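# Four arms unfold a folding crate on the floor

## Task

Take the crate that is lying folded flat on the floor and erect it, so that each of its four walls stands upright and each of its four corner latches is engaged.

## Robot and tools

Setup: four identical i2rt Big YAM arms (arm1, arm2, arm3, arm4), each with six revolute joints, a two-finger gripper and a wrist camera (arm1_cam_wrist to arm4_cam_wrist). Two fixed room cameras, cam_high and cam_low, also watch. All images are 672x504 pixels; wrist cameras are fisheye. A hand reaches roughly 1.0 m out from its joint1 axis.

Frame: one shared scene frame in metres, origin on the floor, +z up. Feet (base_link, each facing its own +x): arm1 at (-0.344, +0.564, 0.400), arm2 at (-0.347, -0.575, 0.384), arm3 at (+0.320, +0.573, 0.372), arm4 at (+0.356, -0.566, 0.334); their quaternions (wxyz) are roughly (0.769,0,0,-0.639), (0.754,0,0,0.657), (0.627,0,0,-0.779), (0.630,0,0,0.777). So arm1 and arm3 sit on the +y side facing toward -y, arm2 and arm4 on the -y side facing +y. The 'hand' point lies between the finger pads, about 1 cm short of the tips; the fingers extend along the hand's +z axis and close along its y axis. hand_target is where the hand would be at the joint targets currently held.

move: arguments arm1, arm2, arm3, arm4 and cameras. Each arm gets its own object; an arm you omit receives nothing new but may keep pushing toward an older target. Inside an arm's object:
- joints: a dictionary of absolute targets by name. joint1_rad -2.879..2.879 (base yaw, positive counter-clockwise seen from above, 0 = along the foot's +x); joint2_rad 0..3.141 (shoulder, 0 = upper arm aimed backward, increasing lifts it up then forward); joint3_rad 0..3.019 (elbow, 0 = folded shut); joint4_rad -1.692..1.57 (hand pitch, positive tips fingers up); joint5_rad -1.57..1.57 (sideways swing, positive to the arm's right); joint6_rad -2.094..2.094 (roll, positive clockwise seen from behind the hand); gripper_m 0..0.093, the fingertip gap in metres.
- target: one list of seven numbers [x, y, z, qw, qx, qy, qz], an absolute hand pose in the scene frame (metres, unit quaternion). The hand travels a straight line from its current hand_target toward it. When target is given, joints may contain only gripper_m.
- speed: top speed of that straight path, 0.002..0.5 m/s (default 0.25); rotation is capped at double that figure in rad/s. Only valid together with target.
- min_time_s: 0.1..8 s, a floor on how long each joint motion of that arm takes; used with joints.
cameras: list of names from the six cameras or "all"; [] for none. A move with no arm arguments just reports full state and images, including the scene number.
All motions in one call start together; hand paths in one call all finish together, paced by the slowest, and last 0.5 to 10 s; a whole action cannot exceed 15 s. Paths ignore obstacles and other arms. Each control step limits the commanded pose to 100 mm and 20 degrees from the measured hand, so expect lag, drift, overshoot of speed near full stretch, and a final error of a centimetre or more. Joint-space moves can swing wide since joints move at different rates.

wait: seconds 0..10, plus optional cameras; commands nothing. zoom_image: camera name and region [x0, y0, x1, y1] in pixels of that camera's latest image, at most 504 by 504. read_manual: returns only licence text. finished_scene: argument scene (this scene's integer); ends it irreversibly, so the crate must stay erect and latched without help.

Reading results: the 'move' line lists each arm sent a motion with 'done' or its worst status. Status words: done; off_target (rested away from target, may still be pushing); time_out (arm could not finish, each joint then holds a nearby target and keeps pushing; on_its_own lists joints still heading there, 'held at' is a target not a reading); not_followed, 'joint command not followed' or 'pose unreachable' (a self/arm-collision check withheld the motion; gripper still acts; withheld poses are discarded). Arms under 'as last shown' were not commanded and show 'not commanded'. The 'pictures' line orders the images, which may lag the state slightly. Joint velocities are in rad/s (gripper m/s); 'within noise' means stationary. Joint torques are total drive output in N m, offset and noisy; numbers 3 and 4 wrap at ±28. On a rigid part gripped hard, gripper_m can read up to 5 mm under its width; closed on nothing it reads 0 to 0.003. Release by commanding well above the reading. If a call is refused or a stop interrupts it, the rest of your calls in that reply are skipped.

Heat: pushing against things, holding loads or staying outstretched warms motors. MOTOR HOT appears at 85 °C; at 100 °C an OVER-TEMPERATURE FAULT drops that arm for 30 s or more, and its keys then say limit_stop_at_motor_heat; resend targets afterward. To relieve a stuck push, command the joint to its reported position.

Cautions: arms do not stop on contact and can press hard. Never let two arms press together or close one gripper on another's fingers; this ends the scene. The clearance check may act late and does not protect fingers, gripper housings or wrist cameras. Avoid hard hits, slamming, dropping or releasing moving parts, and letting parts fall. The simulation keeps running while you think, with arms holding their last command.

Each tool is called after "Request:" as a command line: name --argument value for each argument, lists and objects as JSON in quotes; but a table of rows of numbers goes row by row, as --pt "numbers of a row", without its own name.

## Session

Request:
move

Request:
zoom_image --camera "cam_high" --region '[240, 240, 430, 420]'

Scene clock: 0.00 s.
Joint torques (N m): no reading
Motor temperatures (°C): arm1=[27 28 28 26 23 23 25] | arm2=[23 24 24 24 27 26 24] | arm3=[26 24 26 24 26 23 27] | arm4=[24 26 26 29 26 24 26]
Heat: arm1: hottest joint2_rad 28 °C; arm2: hottest joint5_rad 27 °C; arm3: hottest gripper 27 °C; arm4: hottest joint4_rad 29 °C.
Joint velocities: within noise
arm1.joint_positions: joint1_rad=+0.789 joint2_rad=+0.609 joint3_rad=+1.408 joint4_rad=-1.451 joint5_rad=+0.217 joint6_rad=-0.687 gripper_m=+0.09396
arm1.joint_status: not commanded
arm1.hand: x=-0.1883 y=+0.4177 z=+0.9285 quat_wxyz=(-0.292, -0.006, -0.892, +0.344) (m; scene frame)
arm1.hand_target: x=-0.1903 y=+0.4192 z=+0.9383 quat_wxyz=(-0.301, -0.007, -0.887, +0.350) (m; scene frame)
arm1.hand_status: not commanded
arm2.joint_positions: joint1_rad=-0.187 joint2_rad=+0.597 joint3_rad=+1.311 joint4_rad=-1.291 joint5_rad=+0.240 joint6_rad=-0.242 gripper_m=+0.09396
arm2.joint_status: not commanded
arm2.hand: x=-0.2313 y=-0.3616 z=+0.9012 quat_wxyz=(-0.466, +0.549, -0.680, -0.136) (m; scene frame)
arm2.hand_target: x=-0.2318 y=-0.3633 z=+0.9149 quat_wxyz=(-0.477, +0.543, -0.676, -0.143) (m; scene frame)
arm2.hand_status: not commanded
arm3.joint_positions: joint1_rad=+0.868 joint2_rad=+0.636 joint3_rad=+1.401 joint4_rad=-1.459 joint5_rad=+0.267 joint6_rad=-0.464 gripper_m=+0.09396
arm3.joint_status: not commanded
arm3.hand: x=+0.4150 y=+0.3713 z=+0.8920 quat_wxyz=(-0.249, -0.258, -0.861, +0.361) (m; scene frame)
arm3.hand_target: x=+0.4139 y=+0.3728 z=+0.9011 quat_wxyz=(-0.257, -0.258, -0.856, +0.367) (m; scene frame)
arm3.hand_status: not commanded
arm4.joint_positions: joint1_rad=-0.127 joint2_rad=+0.607 joint3_rad=+1.357 joint4_rad=-1.287 joint5_rad=+0.181 joint6_rad=-0.762 gripper_m=+0.09396
arm4.joint_status: not commanded
arm4.hand: x=+0.3685 y=-0.3250 z=+0.8718 quat_wxyz=(-0.478, +0.793, -0.350, -0.141) (m; scene frame)
arm4.hand_target: x=+0.3687 y=-0.3277 z=+0.8812 quat_wxyz=(-0.487, +0.788, -0.349, -0.145) (m; scene frame)
arm4.hand_status: not commanded
pictures: arm1_cam_wrist, arm2_cam_wrist, arm3_cam_wrist, arm4_cam_wrist, cam_high, cam_low

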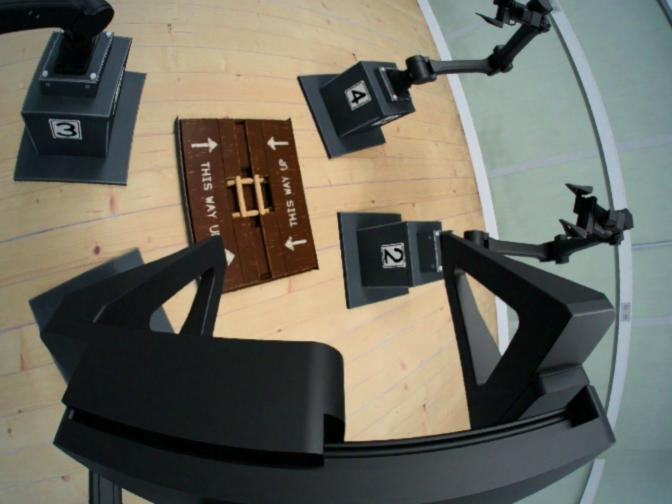

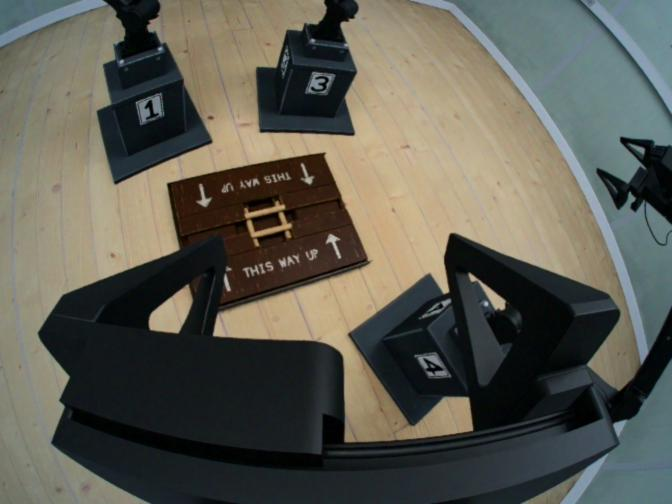

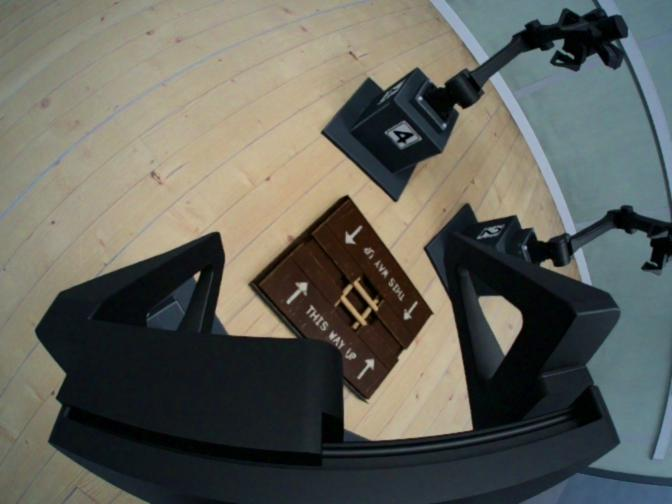

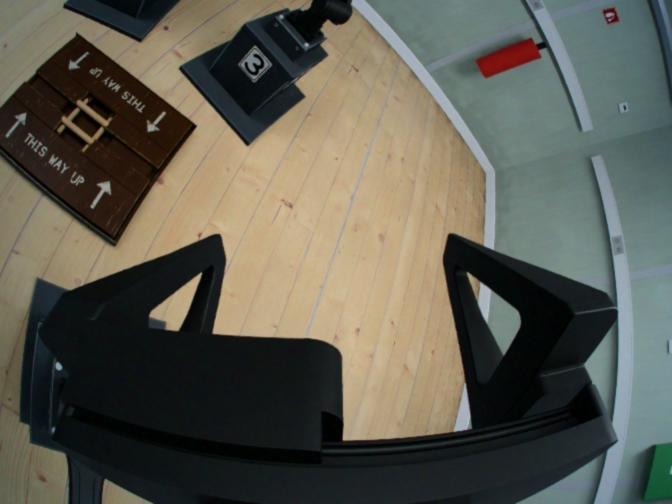

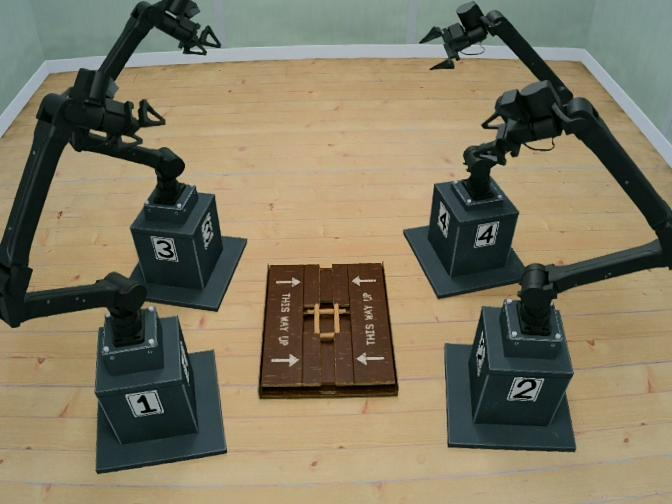

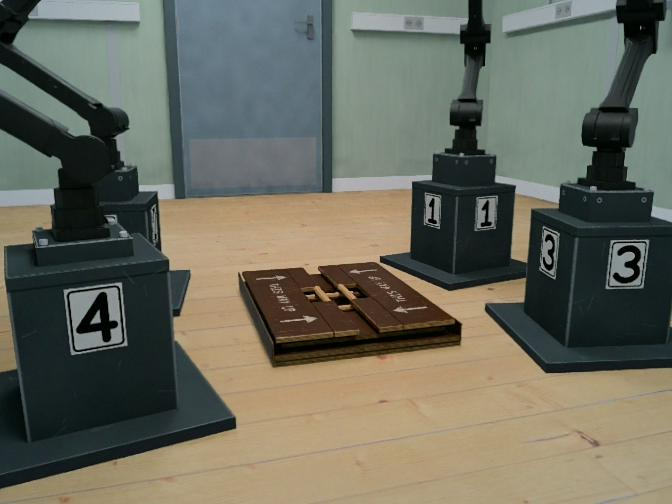

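Scaled by 2.653 from the camera's 672x504 image, which has a finer 960x720 frame.

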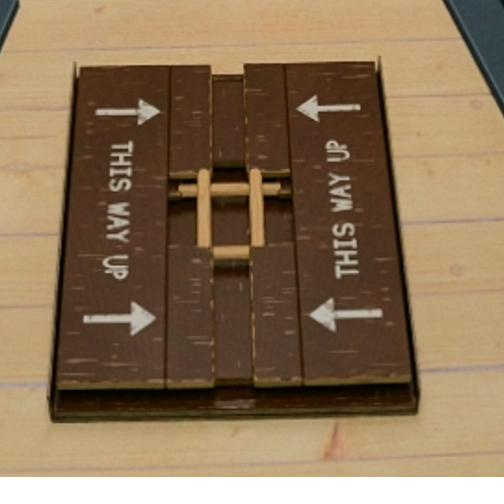

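Request:
move --arm3 '{"target":[-0.025,0.022,0.14,0,1,-0.0225,0],"joints":{"gripper_m":0.045},"speed":0.3}' --arm2 '{"target":[-0.15,-0.25,0.4,0,0.0225,1,0],"joints":{"gripper_m":0.045}}' --cameras '["arm3_cam_wrist"]'

Scene clock: 9.97 s.
Joint torques (N m): arm1=[-0.5 0.97 8.23 2.25 0.17 0.09] | arm2=[-0.73 -11.58 7.97 0.58 -0.03 0.06] | arm3=[-1.32 -18.02 7.9 -0.18 0.08 0.15] | arm4=[1.73 2.14 10.36 1.84 -0.07 0.16]
Motor temperatures (°C): arm1=[27 28 28 27 23 23 25] | arm2=[23 24 24 24 27 26 24] | arm3=[26 24 27 24 26 23 27] | arm4=[24 26 27 29 26 24 26]
Heat: arm1: hottest joint2_rad 28 °C; arm2: hottest joint5_rad 27 °C; arm3: hottest joint3_rad 27 °C; arm4: hottest joint4_rad 29 °C.
move: arm2 off_target; arm3 off_target
Joint velocities: within noise
arm1, arm4: as last shown
arm2.joint_positions: joint1_rad=-0.404 joint2_rad=+1.558 joint3_rad=+0.826 joint4_rad=-0.890 joint5_rad=-0.004 joint6_rad=+1.062 gripper_m=+0.04513
arm2.joint_status: all done
arm2.hand: x=-0.1637 y=-0.2694 z=+0.3916 quat_wxyz=(+0.014, -0.016, -1.000, +0.021) (m; scene frame)
arm2.hand_target: x=-0.1511 y=-0.2531 z=+0.3999 quat_wxyz=(+0.005, -0.024, -1.000, +0.002) (m; scene frame)
arm2.hand_status: off_target (0.025 m and 3.0 deg from the pose sent, 0.520 m and 96.2 deg at the start)
arm3.joint_positions: joint1_rad=-0.340 joint2_rad=+2.527 joint3_rad=+1.750 joint4_rad=-0.802 joint5_rad=-0.003 joint6_rad=+1.053 gripper_m=+0.04513
arm3.joint_status: all done
arm3.hand: x=-0.0170 y=+0.0295 z=+0.1479 quat_wxyz=(+0.003, -1.000, +0.019, -0.005) (m; scene frame)
arm3.hand_target: x=-0.0233 y=+0.0277 z=+0.1365 quat_wxyz=(+0.005, -1.000, +0.028, -0.008) (m; scene frame)
arm3.hand_status: off_target (0.014 m and 0.8 deg from the pose sent, 0.939 m and 152.4 deg at the start)
pictures: arm3_cam_wrist

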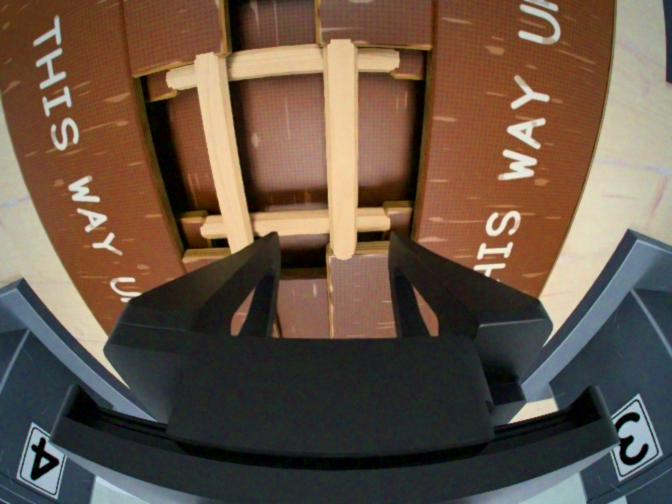

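Request:
move --arm3 '{"target":[-0.018,0.029,0.046,0,1,-0.0225,0],"speed":0.12}'

Request:
move --arm3 '{"joints":{"gripper_m":0.008}}' --cameras '["arm3_cam_wrist"]'

Scene clock: 14.50 s.
Joint torques (N m): arm1=[-0.32 1.38 8.06 2.22 0.16 0.12] | arm2=[-0.73 -11.58 7.95 0.59 -0.03 0.07] | arm3=[-0.26 -18.37 7.04 0.61 0.32 0.13] | arm4=[1.73 2.14 10.36 1.84 -0.07 0.16]
Motor temperatures (°C): arm1=[27 28 28 27 23 23 25] | arm2=[23 24 24 24 27 26 24] | arm3=[26 25 27 24 26 23 27] | arm4=[24 26 28 29 26 24 26]
Heat: arm1: hottest joint2_rad 28 °C; arm2: hottest joint5_rad 27 °C; arm3: hottest joint3_rad 27 °C; arm4: hottest joint4_rad 29 °C.
move: arm3 off_target
Joint velocities: within noise
arm1, arm2, arm4: as last shown
arm3.joint_positions: joint1_rad=-0.340 joint2_rad=+2.699 joint3_rad=+1.817 joint4_rad=-0.699 joint5_rad=-0.001 joint6_rad=+1.053 gripper_m=+0.04513
arm3.joint_status: not commanded
arm3.hand: x=-0.0132 y=+0.0357 z=+0.0590 quat_wxyz=(+0.004, -1.000, +0.019, -0.005) (m; scene frame)
arm3.hand_target: x=-0.0175 y=+0.0299 z=+0.0471 quat_wxyz=(-0.001, -1.000, +0.022, +0.000) (m; scene frame)
arm3.hand_status: off_target (0.015 m and 0.8 deg from the pose sent, 0.102 m and 0.8 deg at the start)
pictures: none

Scene clock: 15.13 s.
Joint torques (N m): arm1=[-0.91 1.2 8.32 2.21 0.17 0.11] | arm2=[-0.79 -11.69 7.99 0.59 -0.03 0.07] | arm3=[-0.91 -18.2 6.91 0.73 0.26 0.24] | arm4=[1.73 2.14 10.36 1.84 -0.07 0.16]
Motor temperatures (°C): arm1=[27 28 29 27 23 23 25] | arm2=[23 24 24 24 27 26 24] | arm3=[26 25 27 24 26 23 27] | arm4=[24 26 28 29 26 24 26]
Heat: arm1: hottest joint3_rad 29 °C; arm2: hottest joint5_rad 27 °C; arm3: hottest joint3_rad 27 °C; arm4: hottest joint4_rad 29 °C.
move: arm3 off_target
Joint velocities: within noise
arm1, arm2, arm4: as last shown
arm3.joint_positions: joint1_rad=-0.339 joint2_rad=+2.699 joint3_rad=+1.817 joint4_rad=-0.698 joint5_rad=+0.002 joint6_rad=+1.041 gripper_m=+0.01689
arm3.joint_status: gripper_m off_target (ended at +0.01692, target +0.00800)
arm3.hand: x=-0.0130 y=+0.0351 z=+0.0590 quat_wxyz=(+0.004, -1.000, +0.012, -0.003) (m; scene frame)
arm3.hand_target: x=-0.0169 y=+0.0292 z=+0.0471 quat_wxyz=(-0.001, -1.000, +0.021, +0.001) (m; scene frame)
arm3.hand_status: not commanded
pictures: arm3_cam_wrist

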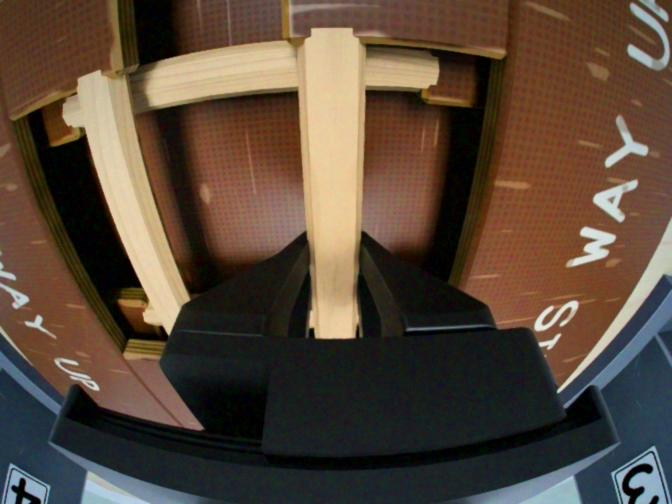

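Request:
move --arm3 '{"target":[-0.016,0.045,0.124,0.148,0.989,-0.022,-0.003],"speed":0.18}'

Request:
move --arm3 '{"target":[-0.015,0.0795,0.182,0.292,0.956,-0.0215,-0.0066],"speed":0.18}'

Request:
move --arm3 '{"target":[-0.012,0.128,0.23,0.431,0.903,-0.02,-0.0097],"speed":0.18}'

Request:
move --arm3 '{"target":[-0.009,0.189,0.252,0.559,0.829,-0.0187,-0.0126],"speed":0.18}'

Request:
move --arm3 '{"target":[-0.007,0.227,0.256,0.626,0.78,-0.0176,-0.0141],"speed":0.15}' --arm2 '{"target":[-0.009,-0.02,0.13,0,0.0225,1,0]}' --cameras '["arm2_cam_wrist","cam_high","cam_low"]'

Scene clock: 19.80 s.
Joint torques (N m): arm1=[-0.26 1.61 8.16 2.25 0.17 0.12] | arm2=[-0.79 -11.69 7.99 0.59 -0.03 0.06] | arm3=[-2.02 -21.36 2.3 0.8 -0.06 0.21] | arm4=[1.73 2.2 10.35 1.84 -0.07 0.16]
Motor temperatures (°C): arm1=[27 28 29 27 23 23 25] | arm2=[23 24 25 24 27 26 24] | arm3=[26 25 27 24 26 23 27] | arm4=[24 26 28 29 26 24 26]
Heat: arm1: hottest joint3_rad 29 °C; arm2: hottest joint5_rad 27 °C; arm3: hottest joint3_rad 27 °C; arm4: hottest joint4_rad 29 °C.
move: arm3 off_target
Joint velocities: within noise
arm1, arm2, arm4: as last shown
arm3.joint_positions: joint1_rad=-0.382 joint2_rad=+2.498 joint3_rad=+1.486 joint4_rad=-0.308 joint5_rad=-0.146 joint6_rad=+1.009 gripper_m=+0.01685
arm3.joint_status: not commanded
arm3.hand: x=-0.0122 y=+0.0396 z=+0.1115 quat_wxyz=(-0.144, -0.990, +0.009, +0.006) (m; scene frame)
arm3.hand_target: x=-0.0168 y=+0.0451 z=+0.1232 quat_wxyz=(-0.147, -0.989, +0.022, +0.006) (m; scene frame)
arm3.hand_status: off_target (0.014 m and 1.7 deg from the pose sent, 0.066 m and 17.6 deg at the start)
pictures: none

Scene clock: 21.37 s.
Joint torques (N m): arm1=[0.26 1.67 8.16 2.37 0.16 0.12] | arm2=[-0.79 -11.58 7.98 0.59 -0.03 0.07] | arm3=[-1.85 -19.55 1.24 0.91 -0.07 0.17] | arm4=[1.79 2.14 10.36 1.85 -0.07 0.16]
Motor temperatures (°C): arm1=[27 28 29 27 23 23 25] | arm2=[23 24 25 24 27 26 24] | arm3=[26 25 27 24 26 23 27] | arm4=[24 26 28 29 26 24 26]
Heat: arm1: hottest joint3_rad 29 °C; arm2: hottest joint5_rad 27 °C; arm3: hottest joint3_rad 27 °C; arm4: hottest joint4_rad 29 °C.
move: arm3 off_target
Joint velocities: within noise
arm1, arm2, arm4: as last shown
arm3.joint_positions: joint1_rad=-0.460 joint2_rad=+2.331 joint3_rad=+1.184 joint4_rad=+0.082 joint5_rad=-0.339 joint6_rad=+0.995 gripper_m=+0.01686
arm3.joint_status: not commanded
arm3.hand: x=-0.0121 y=+0.0662 z=+0.1720 quat_wxyz=(-0.295, -0.955, +0.006, +0.011) (m; scene frame)
arm3.hand_target: x=-0.0138 y=+0.0773 z=+0.1815 quat_wxyz=(-0.292, -0.956, +0.021, +0.007) (m; scene frame)
arm3.hand_status: off_target (0.017 m and 1.9 deg from the pose sent, 0.081 m and 17.5 deg at the start)
pictures: none

Scene clock: 22.93 s.
Joint torques (N m): arm1=[-0.03 1.55 8.21 2.15 0.2 0.11] | arm2=[-0.79 -11.63 7.99 0.59 -0.03 0.07] | arm3=[-1.85 -17.26 0.28 1.55 -0.39 0.24] | arm4=[1.73 2.14 10.36 1.84 -0.07 0.16]
Motor temperatures (°C): arm1=[27 28 29 27 23 23 25] | arm2=[23 24 25 24 27 26 24] | arm3=[26 25 27 24 26 23 27] | arm4=[24 26 28 29 26 24 26]
Heat: arm1: hottest joint3_rad 29 °C; arm2: hottest joint5_rad 27 °C; arm3: hottest joint3_rad 27 °C; arm4: hottest joint4_rad 29 °C.
move: arm3 off_target
Joint velocities: within noise
arm1, arm2, arm4: as last shown
arm3.joint_positions: joint1_rad=-0.577 joint2_rad=+2.242 joint3_rad=+0.933 joint4_rad=+0.473 joint5_rad=-0.558 joint6_rad=+1.006 gripper_m=+0.01691
arm3.joint_status: not commanded
arm3.hand: x=-0.0122 y=+0.1161 z=+0.2220 quat_wxyz=(-0.430, -0.903, +0.004, +0.015) (m; scene frame)
arm3.hand_target: x=-0.0117 y=+0.1260 z=+0.2300 quat_wxyz=(-0.432, -0.902, +0.020, +0.009) (m; scene frame)
arm3.hand_status: off_target (0.014 m and 2.0 deg from the pose sent, 0.085 m and 16.8 deg at the start)
pictures: none

Scene clock: 24.63 s.
Joint torques (N m): arm1=[-0.21 1.79 8.1 2.17 0.21 0.13] | arm2=[-0.79 -11.58 7.98 0.58 -0.03 0.06] | arm3=[-1.49 -13.27 -0.14 3.25 -0.79 0.39] | arm4=[1.73 2.14 10.36 1.83 -0.07 0.16]
Motor temperatures (°C): arm1=[27 28 29 27 23 23 25] | arm2=[23 24 25 24 27 26 24] | arm3=[26 25 27 24 26 23 28] | arm4=[24 26 28 29 26 24 26]
Heat: arm1: hottest joint3_rad 29 °C; arm2: hottest joint5_rad 27 °C; arm3: hottest gripper 28 °C; arm4: hottest joint4_rad 29 °C.
move: arm3 done
Joint velocities: within noise
arm1, arm2, arm4: as last shown
arm3.joint_positions: joint1_rad=-0.736 joint2_rad=+2.288 joint3_rad=+0.756 joint4_rad=+0.933 joint5_rad=-0.807 joint6_rad=+1.078 gripper_m=+0.01682
arm3.joint_status: not commanded
arm3.hand: x=-0.0115 y=+0.1831 z=+0.2503 quat_wxyz=(-0.552, -0.834, +0.007, +0.022) (m; scene frame)
arm3.hand_target: x=-0.0106 y=+0.1893 z=+0.2523 quat_wxyz=(-0.559, -0.829, +0.022, +0.013) (m; scene frame)
arm3.hand_status: done (0.007 m and 2.0 deg from the pose sent, 0.079 m and 17.1 deg at the start)
pictures: none

Scene clock: 27.20 s.
Joint torques (N m): arm1=[0.21 2.08 8.13 2.29 0.2 0.11] | arm2=[-0.79 -24.41 7.41 -0.16 0.21 0.03] | arm3=[-1.9 -13.39 -1.18 3.48 -0.71 0.29] | arm4=[1.73 2.14 10.36 1.84 -0.06 0.16]
Motor temperatures (°C): arm1=[27 28 29 27 23 23 25] | arm2=[23 25 25 24 27 26 24] | arm3=[26 25 27 24 26 23 28] | arm4=[24 26 29 29 26 24 26]
Heat: arm1: hottest joint3_rad 29 °C; arm2: hottest joint5_rad 27 °C; arm3: hottest gripper 28 °C; arm4: hottest joint3_rad 29 °C.
move: arm2 off_target; arm3 off_target
Joint velocities: within noise
arm1.joint_positions: joint1_rad=+0.789 joint2_rad=+0.609 joint3_rad=+1.408 joint4_rad=-1.451 joint5_rad=+0.217 joint6_rad=-0.687 gripper_m=+0.09396
arm1.joint_status: not commanded
arm1.hand: x=-0.1883 y=+0.4177 z=+0.9285 quat_wxyz=(-0.292, -0.006, -0.892, +0.344) (m; scene frame)
arm1.hand_target: x=-0.1903 y=+0.4192 z=+0.9383 quat_wxyz=(-0.301, -0.007, -0.887, +0.350) (m; scene frame)
arm1.hand_status: not commanded
arm2.joint_positions: joint1_rad=-0.404 joint2_rad=+2.598 joint3_rad=+1.769 joint4_rad=-0.762 joint5_rad=-0.004 joint6_rad=+1.064 gripper_m=+0.04513
arm2.joint_status: not commanded
arm2.hand: x=-0.0204 y=-0.0306 z=+0.1236 quat_wxyz=(+0.006, -0.016, -1.000, +0.007) (m; scene frame)
arm2.hand_target: x=-0.0087 y=-0.0222 z=+0.1284 quat_wxyz=(+0.000, -0.023, -1.000, +0.000) (m; scene frame)
arm2.hand_status: off_target (0.017 m and 1.3 deg from the pose sent, 0.393 m and 3.0 deg at the start)
arm3.joint_positions: joint1_rad=-0.825 joint2_rad=+2.410 joint3_rad=+0.733 joint4_rad=+1.273 joint5_rad=-0.963 joint6_rad=+1.202 gripper_m=+0.01683
arm3.joint_status: not commanded
arm3.hand: x=-0.0108 y=+0.2142 z=+0.2551 quat_wxyz=(-0.622, -0.783, +0.004, +0.021) (m; scene frame)
arm3.hand_target: x=-0.0087 y=+0.2210 z=+0.2585 quat_wxyz=(-0.629, -0.778, +0.012, +0.015) (m; scene frame)
arm3.hand_status: off_target (0.013 m and 1.8 deg from the pose sent, 0.045 m and 10.6 deg at the start)
arm4.joint_positions: joint1_rad=-0.127 joint2_rad=+0.607 joint3_rad=+1.357 joint4_rad=-1.287 joint5_rad=+0.181 joint6_rad=-0.762 gripper_m=+0.09396
arm4.joint_status: not commanded
arm4.hand: x=+0.3685 y=-0.3250 z=+0.8718 quat_wxyz=(-0.478, +0.793, -0.350, -0.141) (m; scene frame)
arm4.hand_target: x=+0.3687 y=-0.3277 z=+0.8812 quat_wxyz=(-0.487, +0.788, -0.349, -0.145) (m; scene frame)
arm4.hand_status: not commanded
pictures: arm2_cam_wrist, cam_high, cam_low

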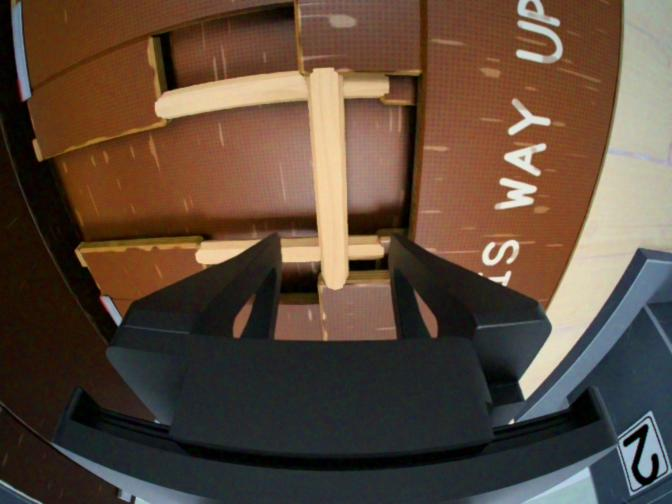

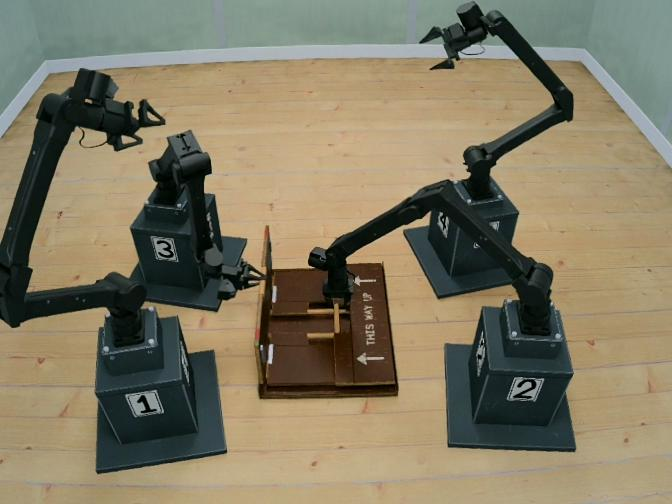

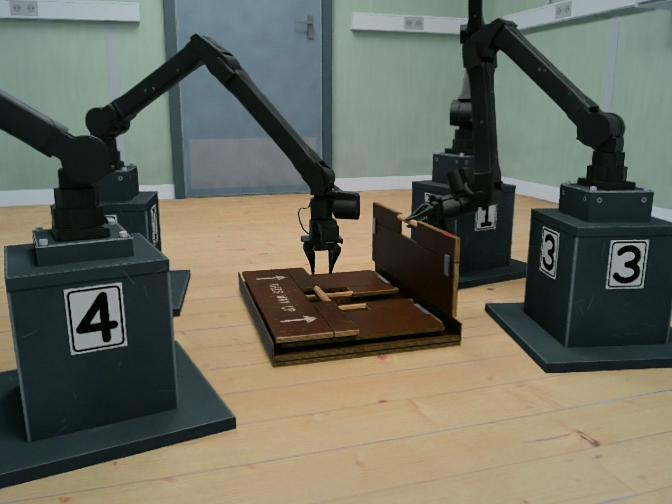

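Request:
move --arm2 '{"target":[-0.009,-0.017,0.054,0,0.0225,1,0],"speed":0.12}'

Request:
move --arm2 '{"joints":{"gripper_m":0.008}}' --cameras '["arm2_cam_wrist"]'

Scene clock: 30.53 s.
Joint torques (N m): arm1=[-0.56 1.44 8.23 2.24 0.23 0.13] | arm2=[-0.38 -25.11 6.97 0.54 0.21 0.06] | arm3=[-1.85 -12.86 -1.2 3.54 -0.7 0.28] | arm4=[1.73 2.14 10.36 1.84 -0.07 0.16]
Motor temperatures (°C): arm1=[27 28 29 27 23 23 25] | arm2=[23 25 25 24 27 26 24] | arm3=[26 26 27 24 26 23 28] | arm4=[24 26 29 29 26 24 26]
Heat: arm1: hottest joint3_rad 29 °C; arm2: hottest joint5_rad 27 °C; arm3: hottest gripper 28 °C; arm4: hottest joint3_rad 29 °C.
move: arm2 off_target
Joint velocities: within noise
arm1, arm3, arm4: as last shown
arm2.joint_positions: joint1_rad=-0.404 joint2_rad=+2.768 joint3_rad=+1.886 joint4_rad=-0.729 joint5_rad=-0.004 joint6_rad=+1.064 gripper_m=+0.04513
arm2.joint_status: not commanded
arm2.hand: x=-0.0217 y=-0.0328 z=+0.0474 quat_wxyz=(+0.011, -0.016, -1.000, +0.016) (m; scene frame)
arm2.hand_target: x=-0.0097 y=-0.0182 z=+0.0539 quat_wxyz=(+0.000, -0.022, -1.000, +0.000) (m; scene frame)
arm2.hand_status: off_target (0.021 m and 2.4 deg from the pose sent, 0.072 m and 1.3 deg at the start)
pictures: none

Scene clock: 31.30 s.
Joint torques (N m): arm1=[-0.26 1.26 8.29 2.19 0.24 0.11] | arm2=[-0.38 -25.23 6.75 0.38 0.06 0.21] | arm3=[-1.61 -13.33 -1.14 3.51 -0.68 0.25] | arm4=[1.73 2.14 10.36 1.84 -0.07 0.17]
Motor temperatures (°C): arm1=[27 28 29 27 23 23 25] | arm2=[23 25 25 24 27 26 24] | arm3=[26 26 27 24 26 23 28] | arm4=[24 26 29 29 26 24 26]
Heat: arm1: hottest joint3_rad 29 °C; arm2: hottest joint5_rad 27 °C; arm3: hottest gripper 28 °C; arm4: hottest joint3_rad 29 °C.
move: arm2 off_target
Joint velocities: within noise
arm1, arm3, arm4: as last shown
arm2.joint_positions: joint1_rad=-0.399 joint2_rad=+2.768 joint3_rad=+1.889 joint4_rad=-0.719 joint5_rad=+0.001 joint6_rad=+1.050 gripper_m=+0.01732
arm2.joint_status: gripper_m off_target (ended at +0.01735, target +0.00800)
arm2.hand: x=-0.0213 y=-0.0280 z=+0.0480 quat_wxyz=(+0.006, -0.007, -1.000, +0.011) (m; scene frame)
arm2.hand_target: x=-0.0116 y=-0.0159 z=+0.0538 quat_wxyz=(-0.001, -0.019, -1.000, -0.002) (m; scene frame)
arm2.hand_status: not commanded
pictures: arm2_cam_wrist

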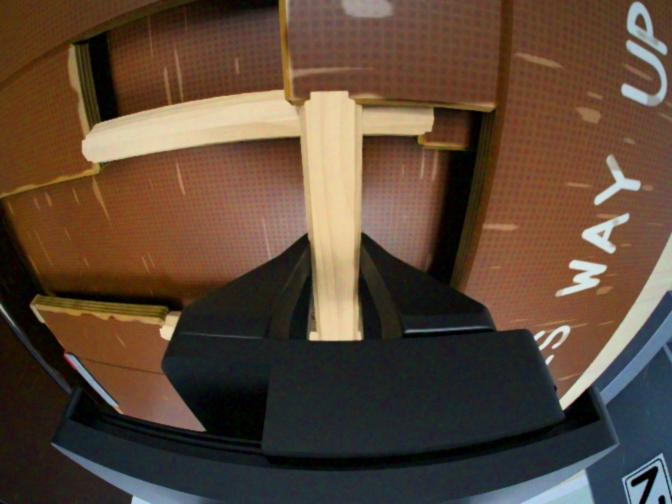

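Request:
move --arm2 '{"target":[-0.018,-0.041,0.12,0.003,0.022,0.989,0.148],"speed":0.18}'

Request:
move --arm2 '{"target":[-0.019,-0.075,0.182,0.0066,0.0215,0.956,0.292],"speed":0.18}'

Request:
move --arm2 '{"target":[-0.022,-0.125,0.226,0.0097,0.02,0.903,0.431],"speed":0.18}'

Request:
move --arm2 '{"target":[-0.024,-0.185,0.248,0.0126,0.0187,0.829,0.559],"speed":0.18}'

Request:
move --arm2 '{"target":[-0.026,-0.227,0.25,0.0141,0.0176,0.78,0.626],"speed":0.12}' --arm1 '{"target":[-0.15,0.08,0.35,0,0.723,0.691,0],"joints":{"gripper_m":0.045}}'

Request:
move --arm1 '{"target":[-0.065,-0.012,0.13,0,0.723,0.691,0]}' --arm4 '{"target":[0.16,-0.13,0.38,0,0.691,-0.723,0],"joints":{"gripper_m":0.045}}' --cameras '["arm1_cam_wrist","cam_high","cam_low"]'

Scene clock: 36.93 s.
Joint torques (N m): arm1=[0.15 1.32 8.32 2.41 0.21 0.14] | arm2=[-0.97 -26.4 2.37 0.03 -0.05 0.14] | arm3=[-2.02 -13.45 -1.28 3.62 -0.69 0.33] | arm4=[1.73 2.14 10.36 1.84 -0.07 0.16]
Motor temperatures (°C): arm1=[27 28 29 27 23 23 25] | arm2=[23 26 25 24 27 26 25] | arm3=[26 26 27 24 26 23 28] | arm4=[24 26 29 29 26 24 26]
Heat: arm1: hottest joint3_rad 29 °C; arm2: hottest joint5_rad 27 °C; arm3: hottest gripper 28 °C; arm4: hottest joint3_rad 29 °C.
move: arm2 off_target
Joint velocities: within noise
arm1, arm3, arm4: as last shown
arm2.joint_positions: joint1_rad=-0.445 joint2_rad=+2.547 joint3_rad=+1.507 joint4_rad=-0.271 joint5_rad=-0.153 joint6_rad=+1.024 gripper_m=+0.01729
arm2.joint_status: not commanded
arm2.hand: x=-0.0221 y=-0.0340 z=+0.1038 quat_wxyz=(-0.006, -0.007, -0.989, -0.150) (m; scene frame)
arm2.hand_target: x=-0.0185 y=-0.0394 z=+0.1196 quat_wxyz=(-0.004, -0.021, -0.989, -0.149) (m; scene frame)
arm2.hand_status: off_target (0.018 m and 1.8 deg from the pose sent, 0.073 m and 18.4 deg at the start)
pictures: none

Scene clock: 38.50 s.
Joint torques (N m): arm1=[0.38 1.73 8.18 2.3 0.23 0.12] | arm2=[-1.14 -24.29 1.61 0.42 -0.24 0.03] | arm3=[-1.96 -13.33 -1.31 3.51 -0.71 0.28] | arm4=[1.73 2.14 10.36 1.84 -0.06 0.16]
Motor temperatures (°C): arm1=[27 28 30 27 23 23 25] | arm2=[23 27 25 24 27 26 25] | arm3=[26 26 27 24 26 23 28] | arm4=[24 26 29 29 26 24 26]
Heat: arm1: hottest joint3_rad 30 °C; arm2: hottest joint2_rad 27 °C; arm3: hottest gripper 28 °C; arm4: hottest joint3_rad 29 °C.
move: arm2 off_target
Joint velocities: within noise
arm1, arm3, arm4: as last shown
arm2.joint_positions: joint1_rad=-0.522 joint2_rad=+2.372 joint3_rad=+1.194 joint4_rad=+0.116 joint5_rad=-0.325 joint6_rad=+1.018 gripper_m=+0.01732
arm2.joint_status: not commanded
arm2.hand: x=-0.0208 y=-0.0637 z=+0.1681 quat_wxyz=(-0.013, -0.009, -0.956, -0.293) (m; scene frame)
arm2.hand_target: x=-0.0191 y=-0.0724 z=+0.1824 quat_wxyz=(-0.010, -0.020, -0.956, -0.292) (m; scene frame)
arm2.hand_status: off_target (0.018 m and 1.6 deg from the pose sent, 0.088 m and 16.8 deg at the start)
pictures: none

Scene clock: 40.10 s.
Joint torques (N m): arm1=[-0.38 0.91 8.31 2.07 0.18 0.13] | arm2=[-0.97 -20.78 0.94 1.03 -0.51 0.11] | arm3=[-1.85 -13.33 -1.16 3.6 -0.72 0.3] | arm4=[1.73 2.14 10.36 1.83 -0.07 0.16]
Motor temperatures (°C): arm1=[27 28 30 27 23 23 25] | arm2=[23 27 25 24 27 26 25] | arm3=[26 26 27 24 26 23 28] | arm4=[24 26 29 29 26 24 26]
Heat: arm1: hottest joint3_rad 30 °C; arm2: hottest joint2_rad 27 °C; arm3: hottest gripper 28 °C; arm4: hottest joint3_rad 29 °C.
move: arm2 off_target
Joint velocities: within noise
arm1, arm3, arm4: as last shown
arm2.joint_positions: joint1_rad=-0.643 joint2_rad=+2.292 joint3_rad=+0.936 joint4_rad=+0.515 joint5_rad=-0.547 joint6_rad=+1.028 gripper_m=+0.01737
arm2.joint_status: not commanded
arm2.hand: x=-0.0221 y=-0.1184 z=+0.2152 quat_wxyz=(-0.012, -0.010, -0.904, -0.426) (m; scene frame)
arm2.hand_target: x=-0.0235 y=-0.1260 z=+0.2238 quat_wxyz=(-0.006, -0.022, -0.904, -0.427) (m; scene frame)
arm2.hand_status: off_target (0.013 m and 1.3 deg from the pose sent, 0.084 m and 17.0 deg at the start)
pictures: none

Scene clock: 41.80 s.
Joint torques (N m): arm1=[-0.09 1.14 8.24 2.19 0.17 0.12] | arm2=[-0.73 -17.32 0.65 2.54 -0.91 0.22] | arm3=[-1.2 -13.39 -1.25 3.51 -0.69 0.31] | arm4=[1.73 2.14 10.36 1.84 -0.07 0.16]
Motor temperatures (°C): arm1=[27 28 30 27 23 23 25] | arm2=[23 27 25 24 27 26 25] | arm3=[26 26 27 24 27 23 28] | arm4=[24 26 29 29 26 24 26]
Heat: arm1: hottest joint3_rad 30 °C; arm2: hottest joint2_rad 27 °C; arm3: hottest gripper 28 °C; arm4: hottest joint3_rad 29 °C.
move: arm2 done
Joint velocities: within noise
arm1, arm3, arm4: as last shown
arm2.joint_positions: joint1_rad=-0.804 joint2_rad=+2.361 joint3_rad=+0.771 joint4_rad=+0.990 joint5_rad=-0.792 joint6_rad=+1.108 gripper_m=+0.01704
arm2.joint_status: not commanded
arm2.hand: x=-0.0210 y=-0.1846 z=+0.2402 quat_wxyz=(-0.017, -0.018, -0.835, -0.549) (m; scene frame)
arm2.hand_target: x=-0.0195 y=-0.1861 z=+0.2494 quat_wxyz=(-0.015, -0.023, -0.828, -0.560) (m; scene frame)
arm2.hand_status: done (0.008 m and 1.4 deg from the pose sent, 0.074 m and 17.5 deg at the start)
pictures: none

Scene clock: 46.33 s.
Joint torques (N m): arm1=[-1.32 -18.84 8.9 0.12 0.12 0.16] | arm2=[-3.55 -16.91 -1.92 3.19 -2.17 -0.01] | arm3=[-1.55 -13.27 -1.29 3.59 -0.71 0.29] | arm4=[1.73 2.14 10.36 1.83 -0.06 0.17]
Motor temperatures (°C): arm1=[27 28 30 27 23 23 25] | arm2=[23 27 25 25 28 26 25] | arm3=[26 26 27 24 27 23 28] | arm4=[24 26 30 29 26 24 26]
Heat: arm1: hottest joint3_rad 30 °C; arm2: hottest joint5_rad 28 °C; arm3: hottest gripper 28 °C; arm4: hottest joint3_rad 30 °C.
move: arm1 off_target; arm2 off_target
Joint velocities: within noise
arm1.joint_positions: joint1_rad=+0.208 joint2_rad=+1.973 joint3_rad=+1.215 joint4_rad=-0.845 joint5_rad=-0.015 joint6_rad=+0.411 gripper_m=+0.04507
arm1.joint_status: all done
arm1.hand: x=-0.1506 y=+0.1011 z=+0.3435 quat_wxyz=(+0.012, -0.714, -0.700, -0.009) (m; scene frame)
arm1.hand_target: x=-0.1484 y=+0.0850 z=+0.3481 quat_wxyz=(+0.004, -0.721, -0.693, -0.006) (m; scene frame)
arm1.hand_status: off_target (0.022 m and 2.3 deg from the pose sent, 0.671 m and 103.2 deg at the start)
arm2.joint_positions: joint1_rad=-0.862 joint2_rad=+2.492 joint3_rad=+0.777 joint4_rad=+1.315 joint5_rad=-0.917 joint6_rad=+1.243 gripper_m=+0.01705
arm2.joint_status: not commanded
arm2.hand: x=-0.0214 y=-0.2019 z=+0.2419 quat_wxyz=(-0.015, -0.015, -0.786, -0.618) (m; scene frame)
arm2.hand_target: x=-0.0251 y=-0.2195 z=+0.2508 quat_wxyz=(-0.012, -0.015, -0.778, -0.628) (m; scene frame)
arm2.hand_status: off_target (0.027 m and 1.2 deg from the pose sent, 0.044 m and 10.9 deg at the start)
arm3, arm4: as last shown
pictures: none

Scene clock: 49.87 s.
Joint torques (N m): arm1=[0.85 -25.35 8.28 0.35 0.27 0.19] | arm2=[-3.49 -16.85 -1.92 3.25 -2.16 -0.02] | arm3=[-1.79 -13.1 -1.22 3.55 -0.7 0.28] | arm4=[1.14 -13.27 11.85 0.1 -0.13 0.31]
Motor temperatures (°C): arm1=[27 28 30 26 23 23 25] | arm2=[23 27 25 25 28 26 25] | arm3=[26 26 27 24 27 23 28] | arm4=[24 26 30 29 26 25 26]
Heat: arm1: hottest joint3_rad 30 °C; arm2: hottest joint5_rad 28 °C; arm3: hottest gripper 28 °C; arm4: hottest joint3_rad 30 °C.
move: arm1 off_target; arm4 off_target
Joint velocities: within noise
arm1.joint_positions: joint1_rad=+0.261 joint2_rad=+2.597 joint3_rad=+1.740 joint4_rad=-0.726 joint5_rad=-0.009 joint6_rad=+0.486 gripper_m=+0.04507
arm1.joint_status: not commanded
arm1.hand: x=-0.0740 y=-0.0030 z=+0.1332 quat_wxyz=(+0.005, -0.721, -0.693, -0.002) (m; scene frame)
arm1.hand_target: x=-0.0647 y=-0.0099 z=+0.1296 quat_wxyz=(+0.000, -0.722, -0.692, +0.001) (m; scene frame)
arm1.hand_status: off_target (0.013 m and 0.6 deg from the pose sent, 0.256 m and 2.3 deg at the start)
arm2: as last shown
arm3.joint_positions: joint1_rad=-0.825 joint2_rad=+2.410 joint3_rad=+0.733 joint4_rad=+1.273 joint5_rad=-0.963 joint6_rad=+1.202 gripper_m=+0.01683
arm3.joint_status: not commanded
arm3.hand: x=-0.0108 y=+0.2142 z=+0.2551 quat_wxyz=(-0.622, -0.783, +0.004, +0.021) (m; scene frame)
arm3.hand_target: x=-0.0087 y=+0.2210 z=+0.2585 quat_wxyz=(-0.629, -0.778, +0.012, +0.015) (m; scene frame)
arm3.hand_status: not commanded
arm4.joint_positions: joint1_rad=+0.214 joint2_rad=+1.720 joint3_rad=+1.141 joint4_rad=-1.034 joint5_rad=-0.001 joint6_rad=+0.452 gripper_m=+0.04507
arm4.joint_status: all done
arm4.hand: x=+0.1703 y=-0.1515 z=+0.3725 quat_wxyz=(+0.008, +0.696, -0.718, +0.020) (m; scene frame)
arm4.hand_target: x=+0.1655 y=-0.1327 z=+0.3784 quat_wxyz=(+0.003, +0.687, -0.727, +0.004) (m; scene frame)
arm4.hand_status: off_target (0.025 m and 2.6 deg from the pose sent, 0.569 m and 73.5 deg at the start)
pictures: arm1_cam_wrist, cam_high, cam_low

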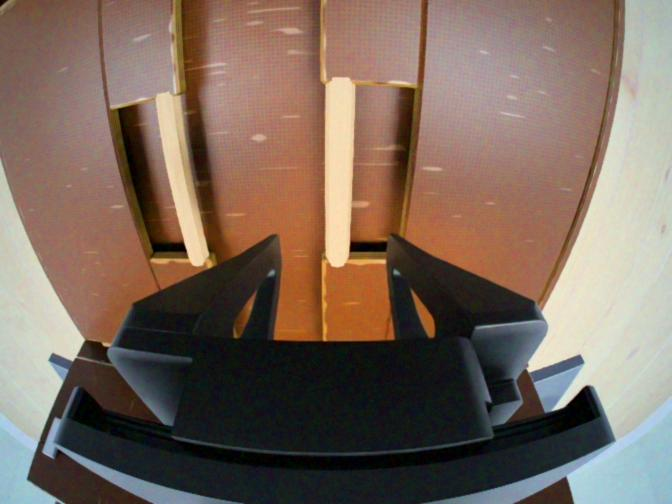

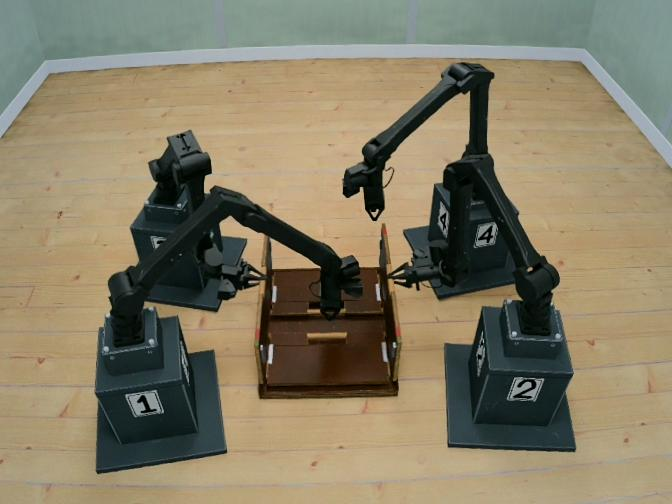

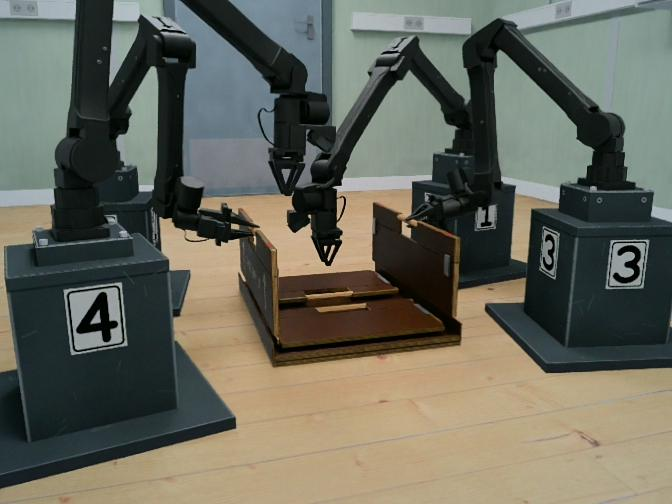

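Request:
move --arm1 '{"target":[-0.066,-0.003,0.026,0,0.723,0.691,0],"speed":0.12}'

Request:
move --arm1 '{"joints":{"gripper_m":0.008}}' --cameras '["arm1_cam_wrist"]'

Scene clock: 53.63 s.
Joint torques (N m): arm1=[0.38 -25.64 7.41 0.88 0.21 0.17] | arm2=[-3.43 -16.97 -1.94 3.22 -2.17 -0.01] | arm3=[-1.26 -12.81 -1.22 3.62 -0.7 0.3] | arm4=[1.14 -13.22 11.74 0.1 -0.13 0.29]
Motor temperatures (°C): arm1=[27 29 30 26 23 23 25] | arm2=[23 27 25 25 29 26 25] | arm3=[26 26 27 24 27 23 28] | arm4=[24 26 30 29 26 25 26]
Heat: arm1: hottest joint3_rad 30 °C; arm2: hottest joint5_rad 29 °C; arm3: hottest gripper 28 °C; arm4: hottest joint3_rad 30 °C.
move: arm1 off_target
Joint velocities: within noise
arm1.joint_positions: joint1_rad=+0.264 joint2_rad=+2.815 joint3_rad=+1.865 joint4_rad=-0.646 joint5_rad=-0.009 joint6_rad=+0.493 gripper_m=+0.04507
arm1.joint_status: not commanded
arm1.hand: x=-0.0769 y=+0.0057 z=+0.0306 quat_wxyz=(+0.010, -0.722, -0.691, -0.004) (m; scene frame)
arm1.hand_target: x=-0.0669 y=-0.0011 z=+0.0260 quat_wxyz=(+0.001, -0.723, -0.691, +0.000) (m; scene frame)
arm1.hand_status: off_target (0.015 m and 1.3 deg from the pose sent, 0.108 m and 0.6 deg at the start)
arm2, arm3, arm4: as last shown
arm4.hand_target: x=+0.1655 y=-0.1327 z=+0.3784 quat_wxyz=(+0.003, +0.687, -0.726, +0.004) (m; scene frame)
pictures: none

Scene clock: 54.43 s.
Joint torques (N m): arm1=[0.73 -25.35 7.39 0.8 0.03 0.18] | arm2=[-3.55 -16.97 -1.91 3.21 -2.17 -0.02] | arm3=[-1.73 -13.45 -1.17 3.66 -0.76 0.3] | arm4=[1.14 -13.27 11.75 0.1 -0.13 0.29]
Motor temperatures (°C): arm1=[27 29 31 26 23 23 25] | arm2=[23 27 25 25 29 26 25] | arm3=[26 26 27 24 27 23 28] | arm4=[24 26 30 29 26 25 26]
Heat: arm1: hottest joint3_rad 31 °C; arm2: hottest joint5_rad 29 °C; arm3: hottest gripper 28 °C; arm4: hottest joint3_rad 30 °C.
move: arm1 off_target
Joint velocities: within noise
arm1.joint_positions: joint1_rad=+0.264 joint2_rad=+2.815 joint3_rad=+1.865 joint4_rad=-0.647 joint5_rad=+0.004 joint6_rad=+0.500 gripper_m=+0.01690
arm1.joint_status: gripper_m off_target (ended at +0.01694, target +0.00800)
arm1.hand: x=-0.0790 y=+0.0051 z=+0.0306 quat_wxyz=(+0.013, -0.725, -0.689, +0.002) (m; scene frame)
arm1.hand_target: x=-0.0682 y=-0.0015 z=+0.0260 quat_wxyz=(+0.002, -0.725, -0.688, +0.003) (m; scene frame)
arm1.hand_status: not commanded
arm2, arm3, arm4: as last shown
pictures: arm1_cam_wrist

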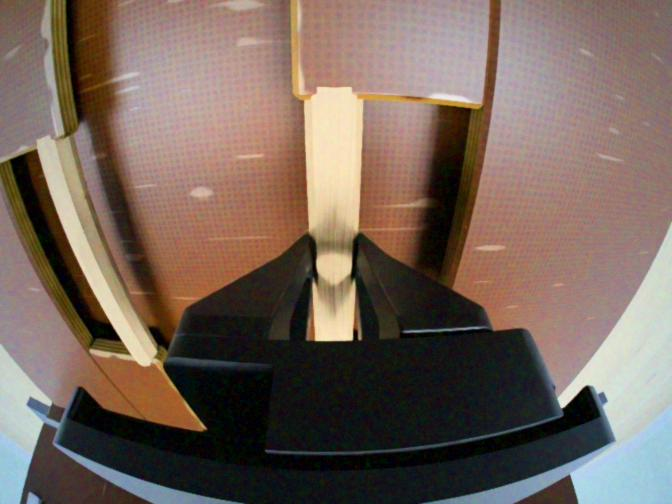

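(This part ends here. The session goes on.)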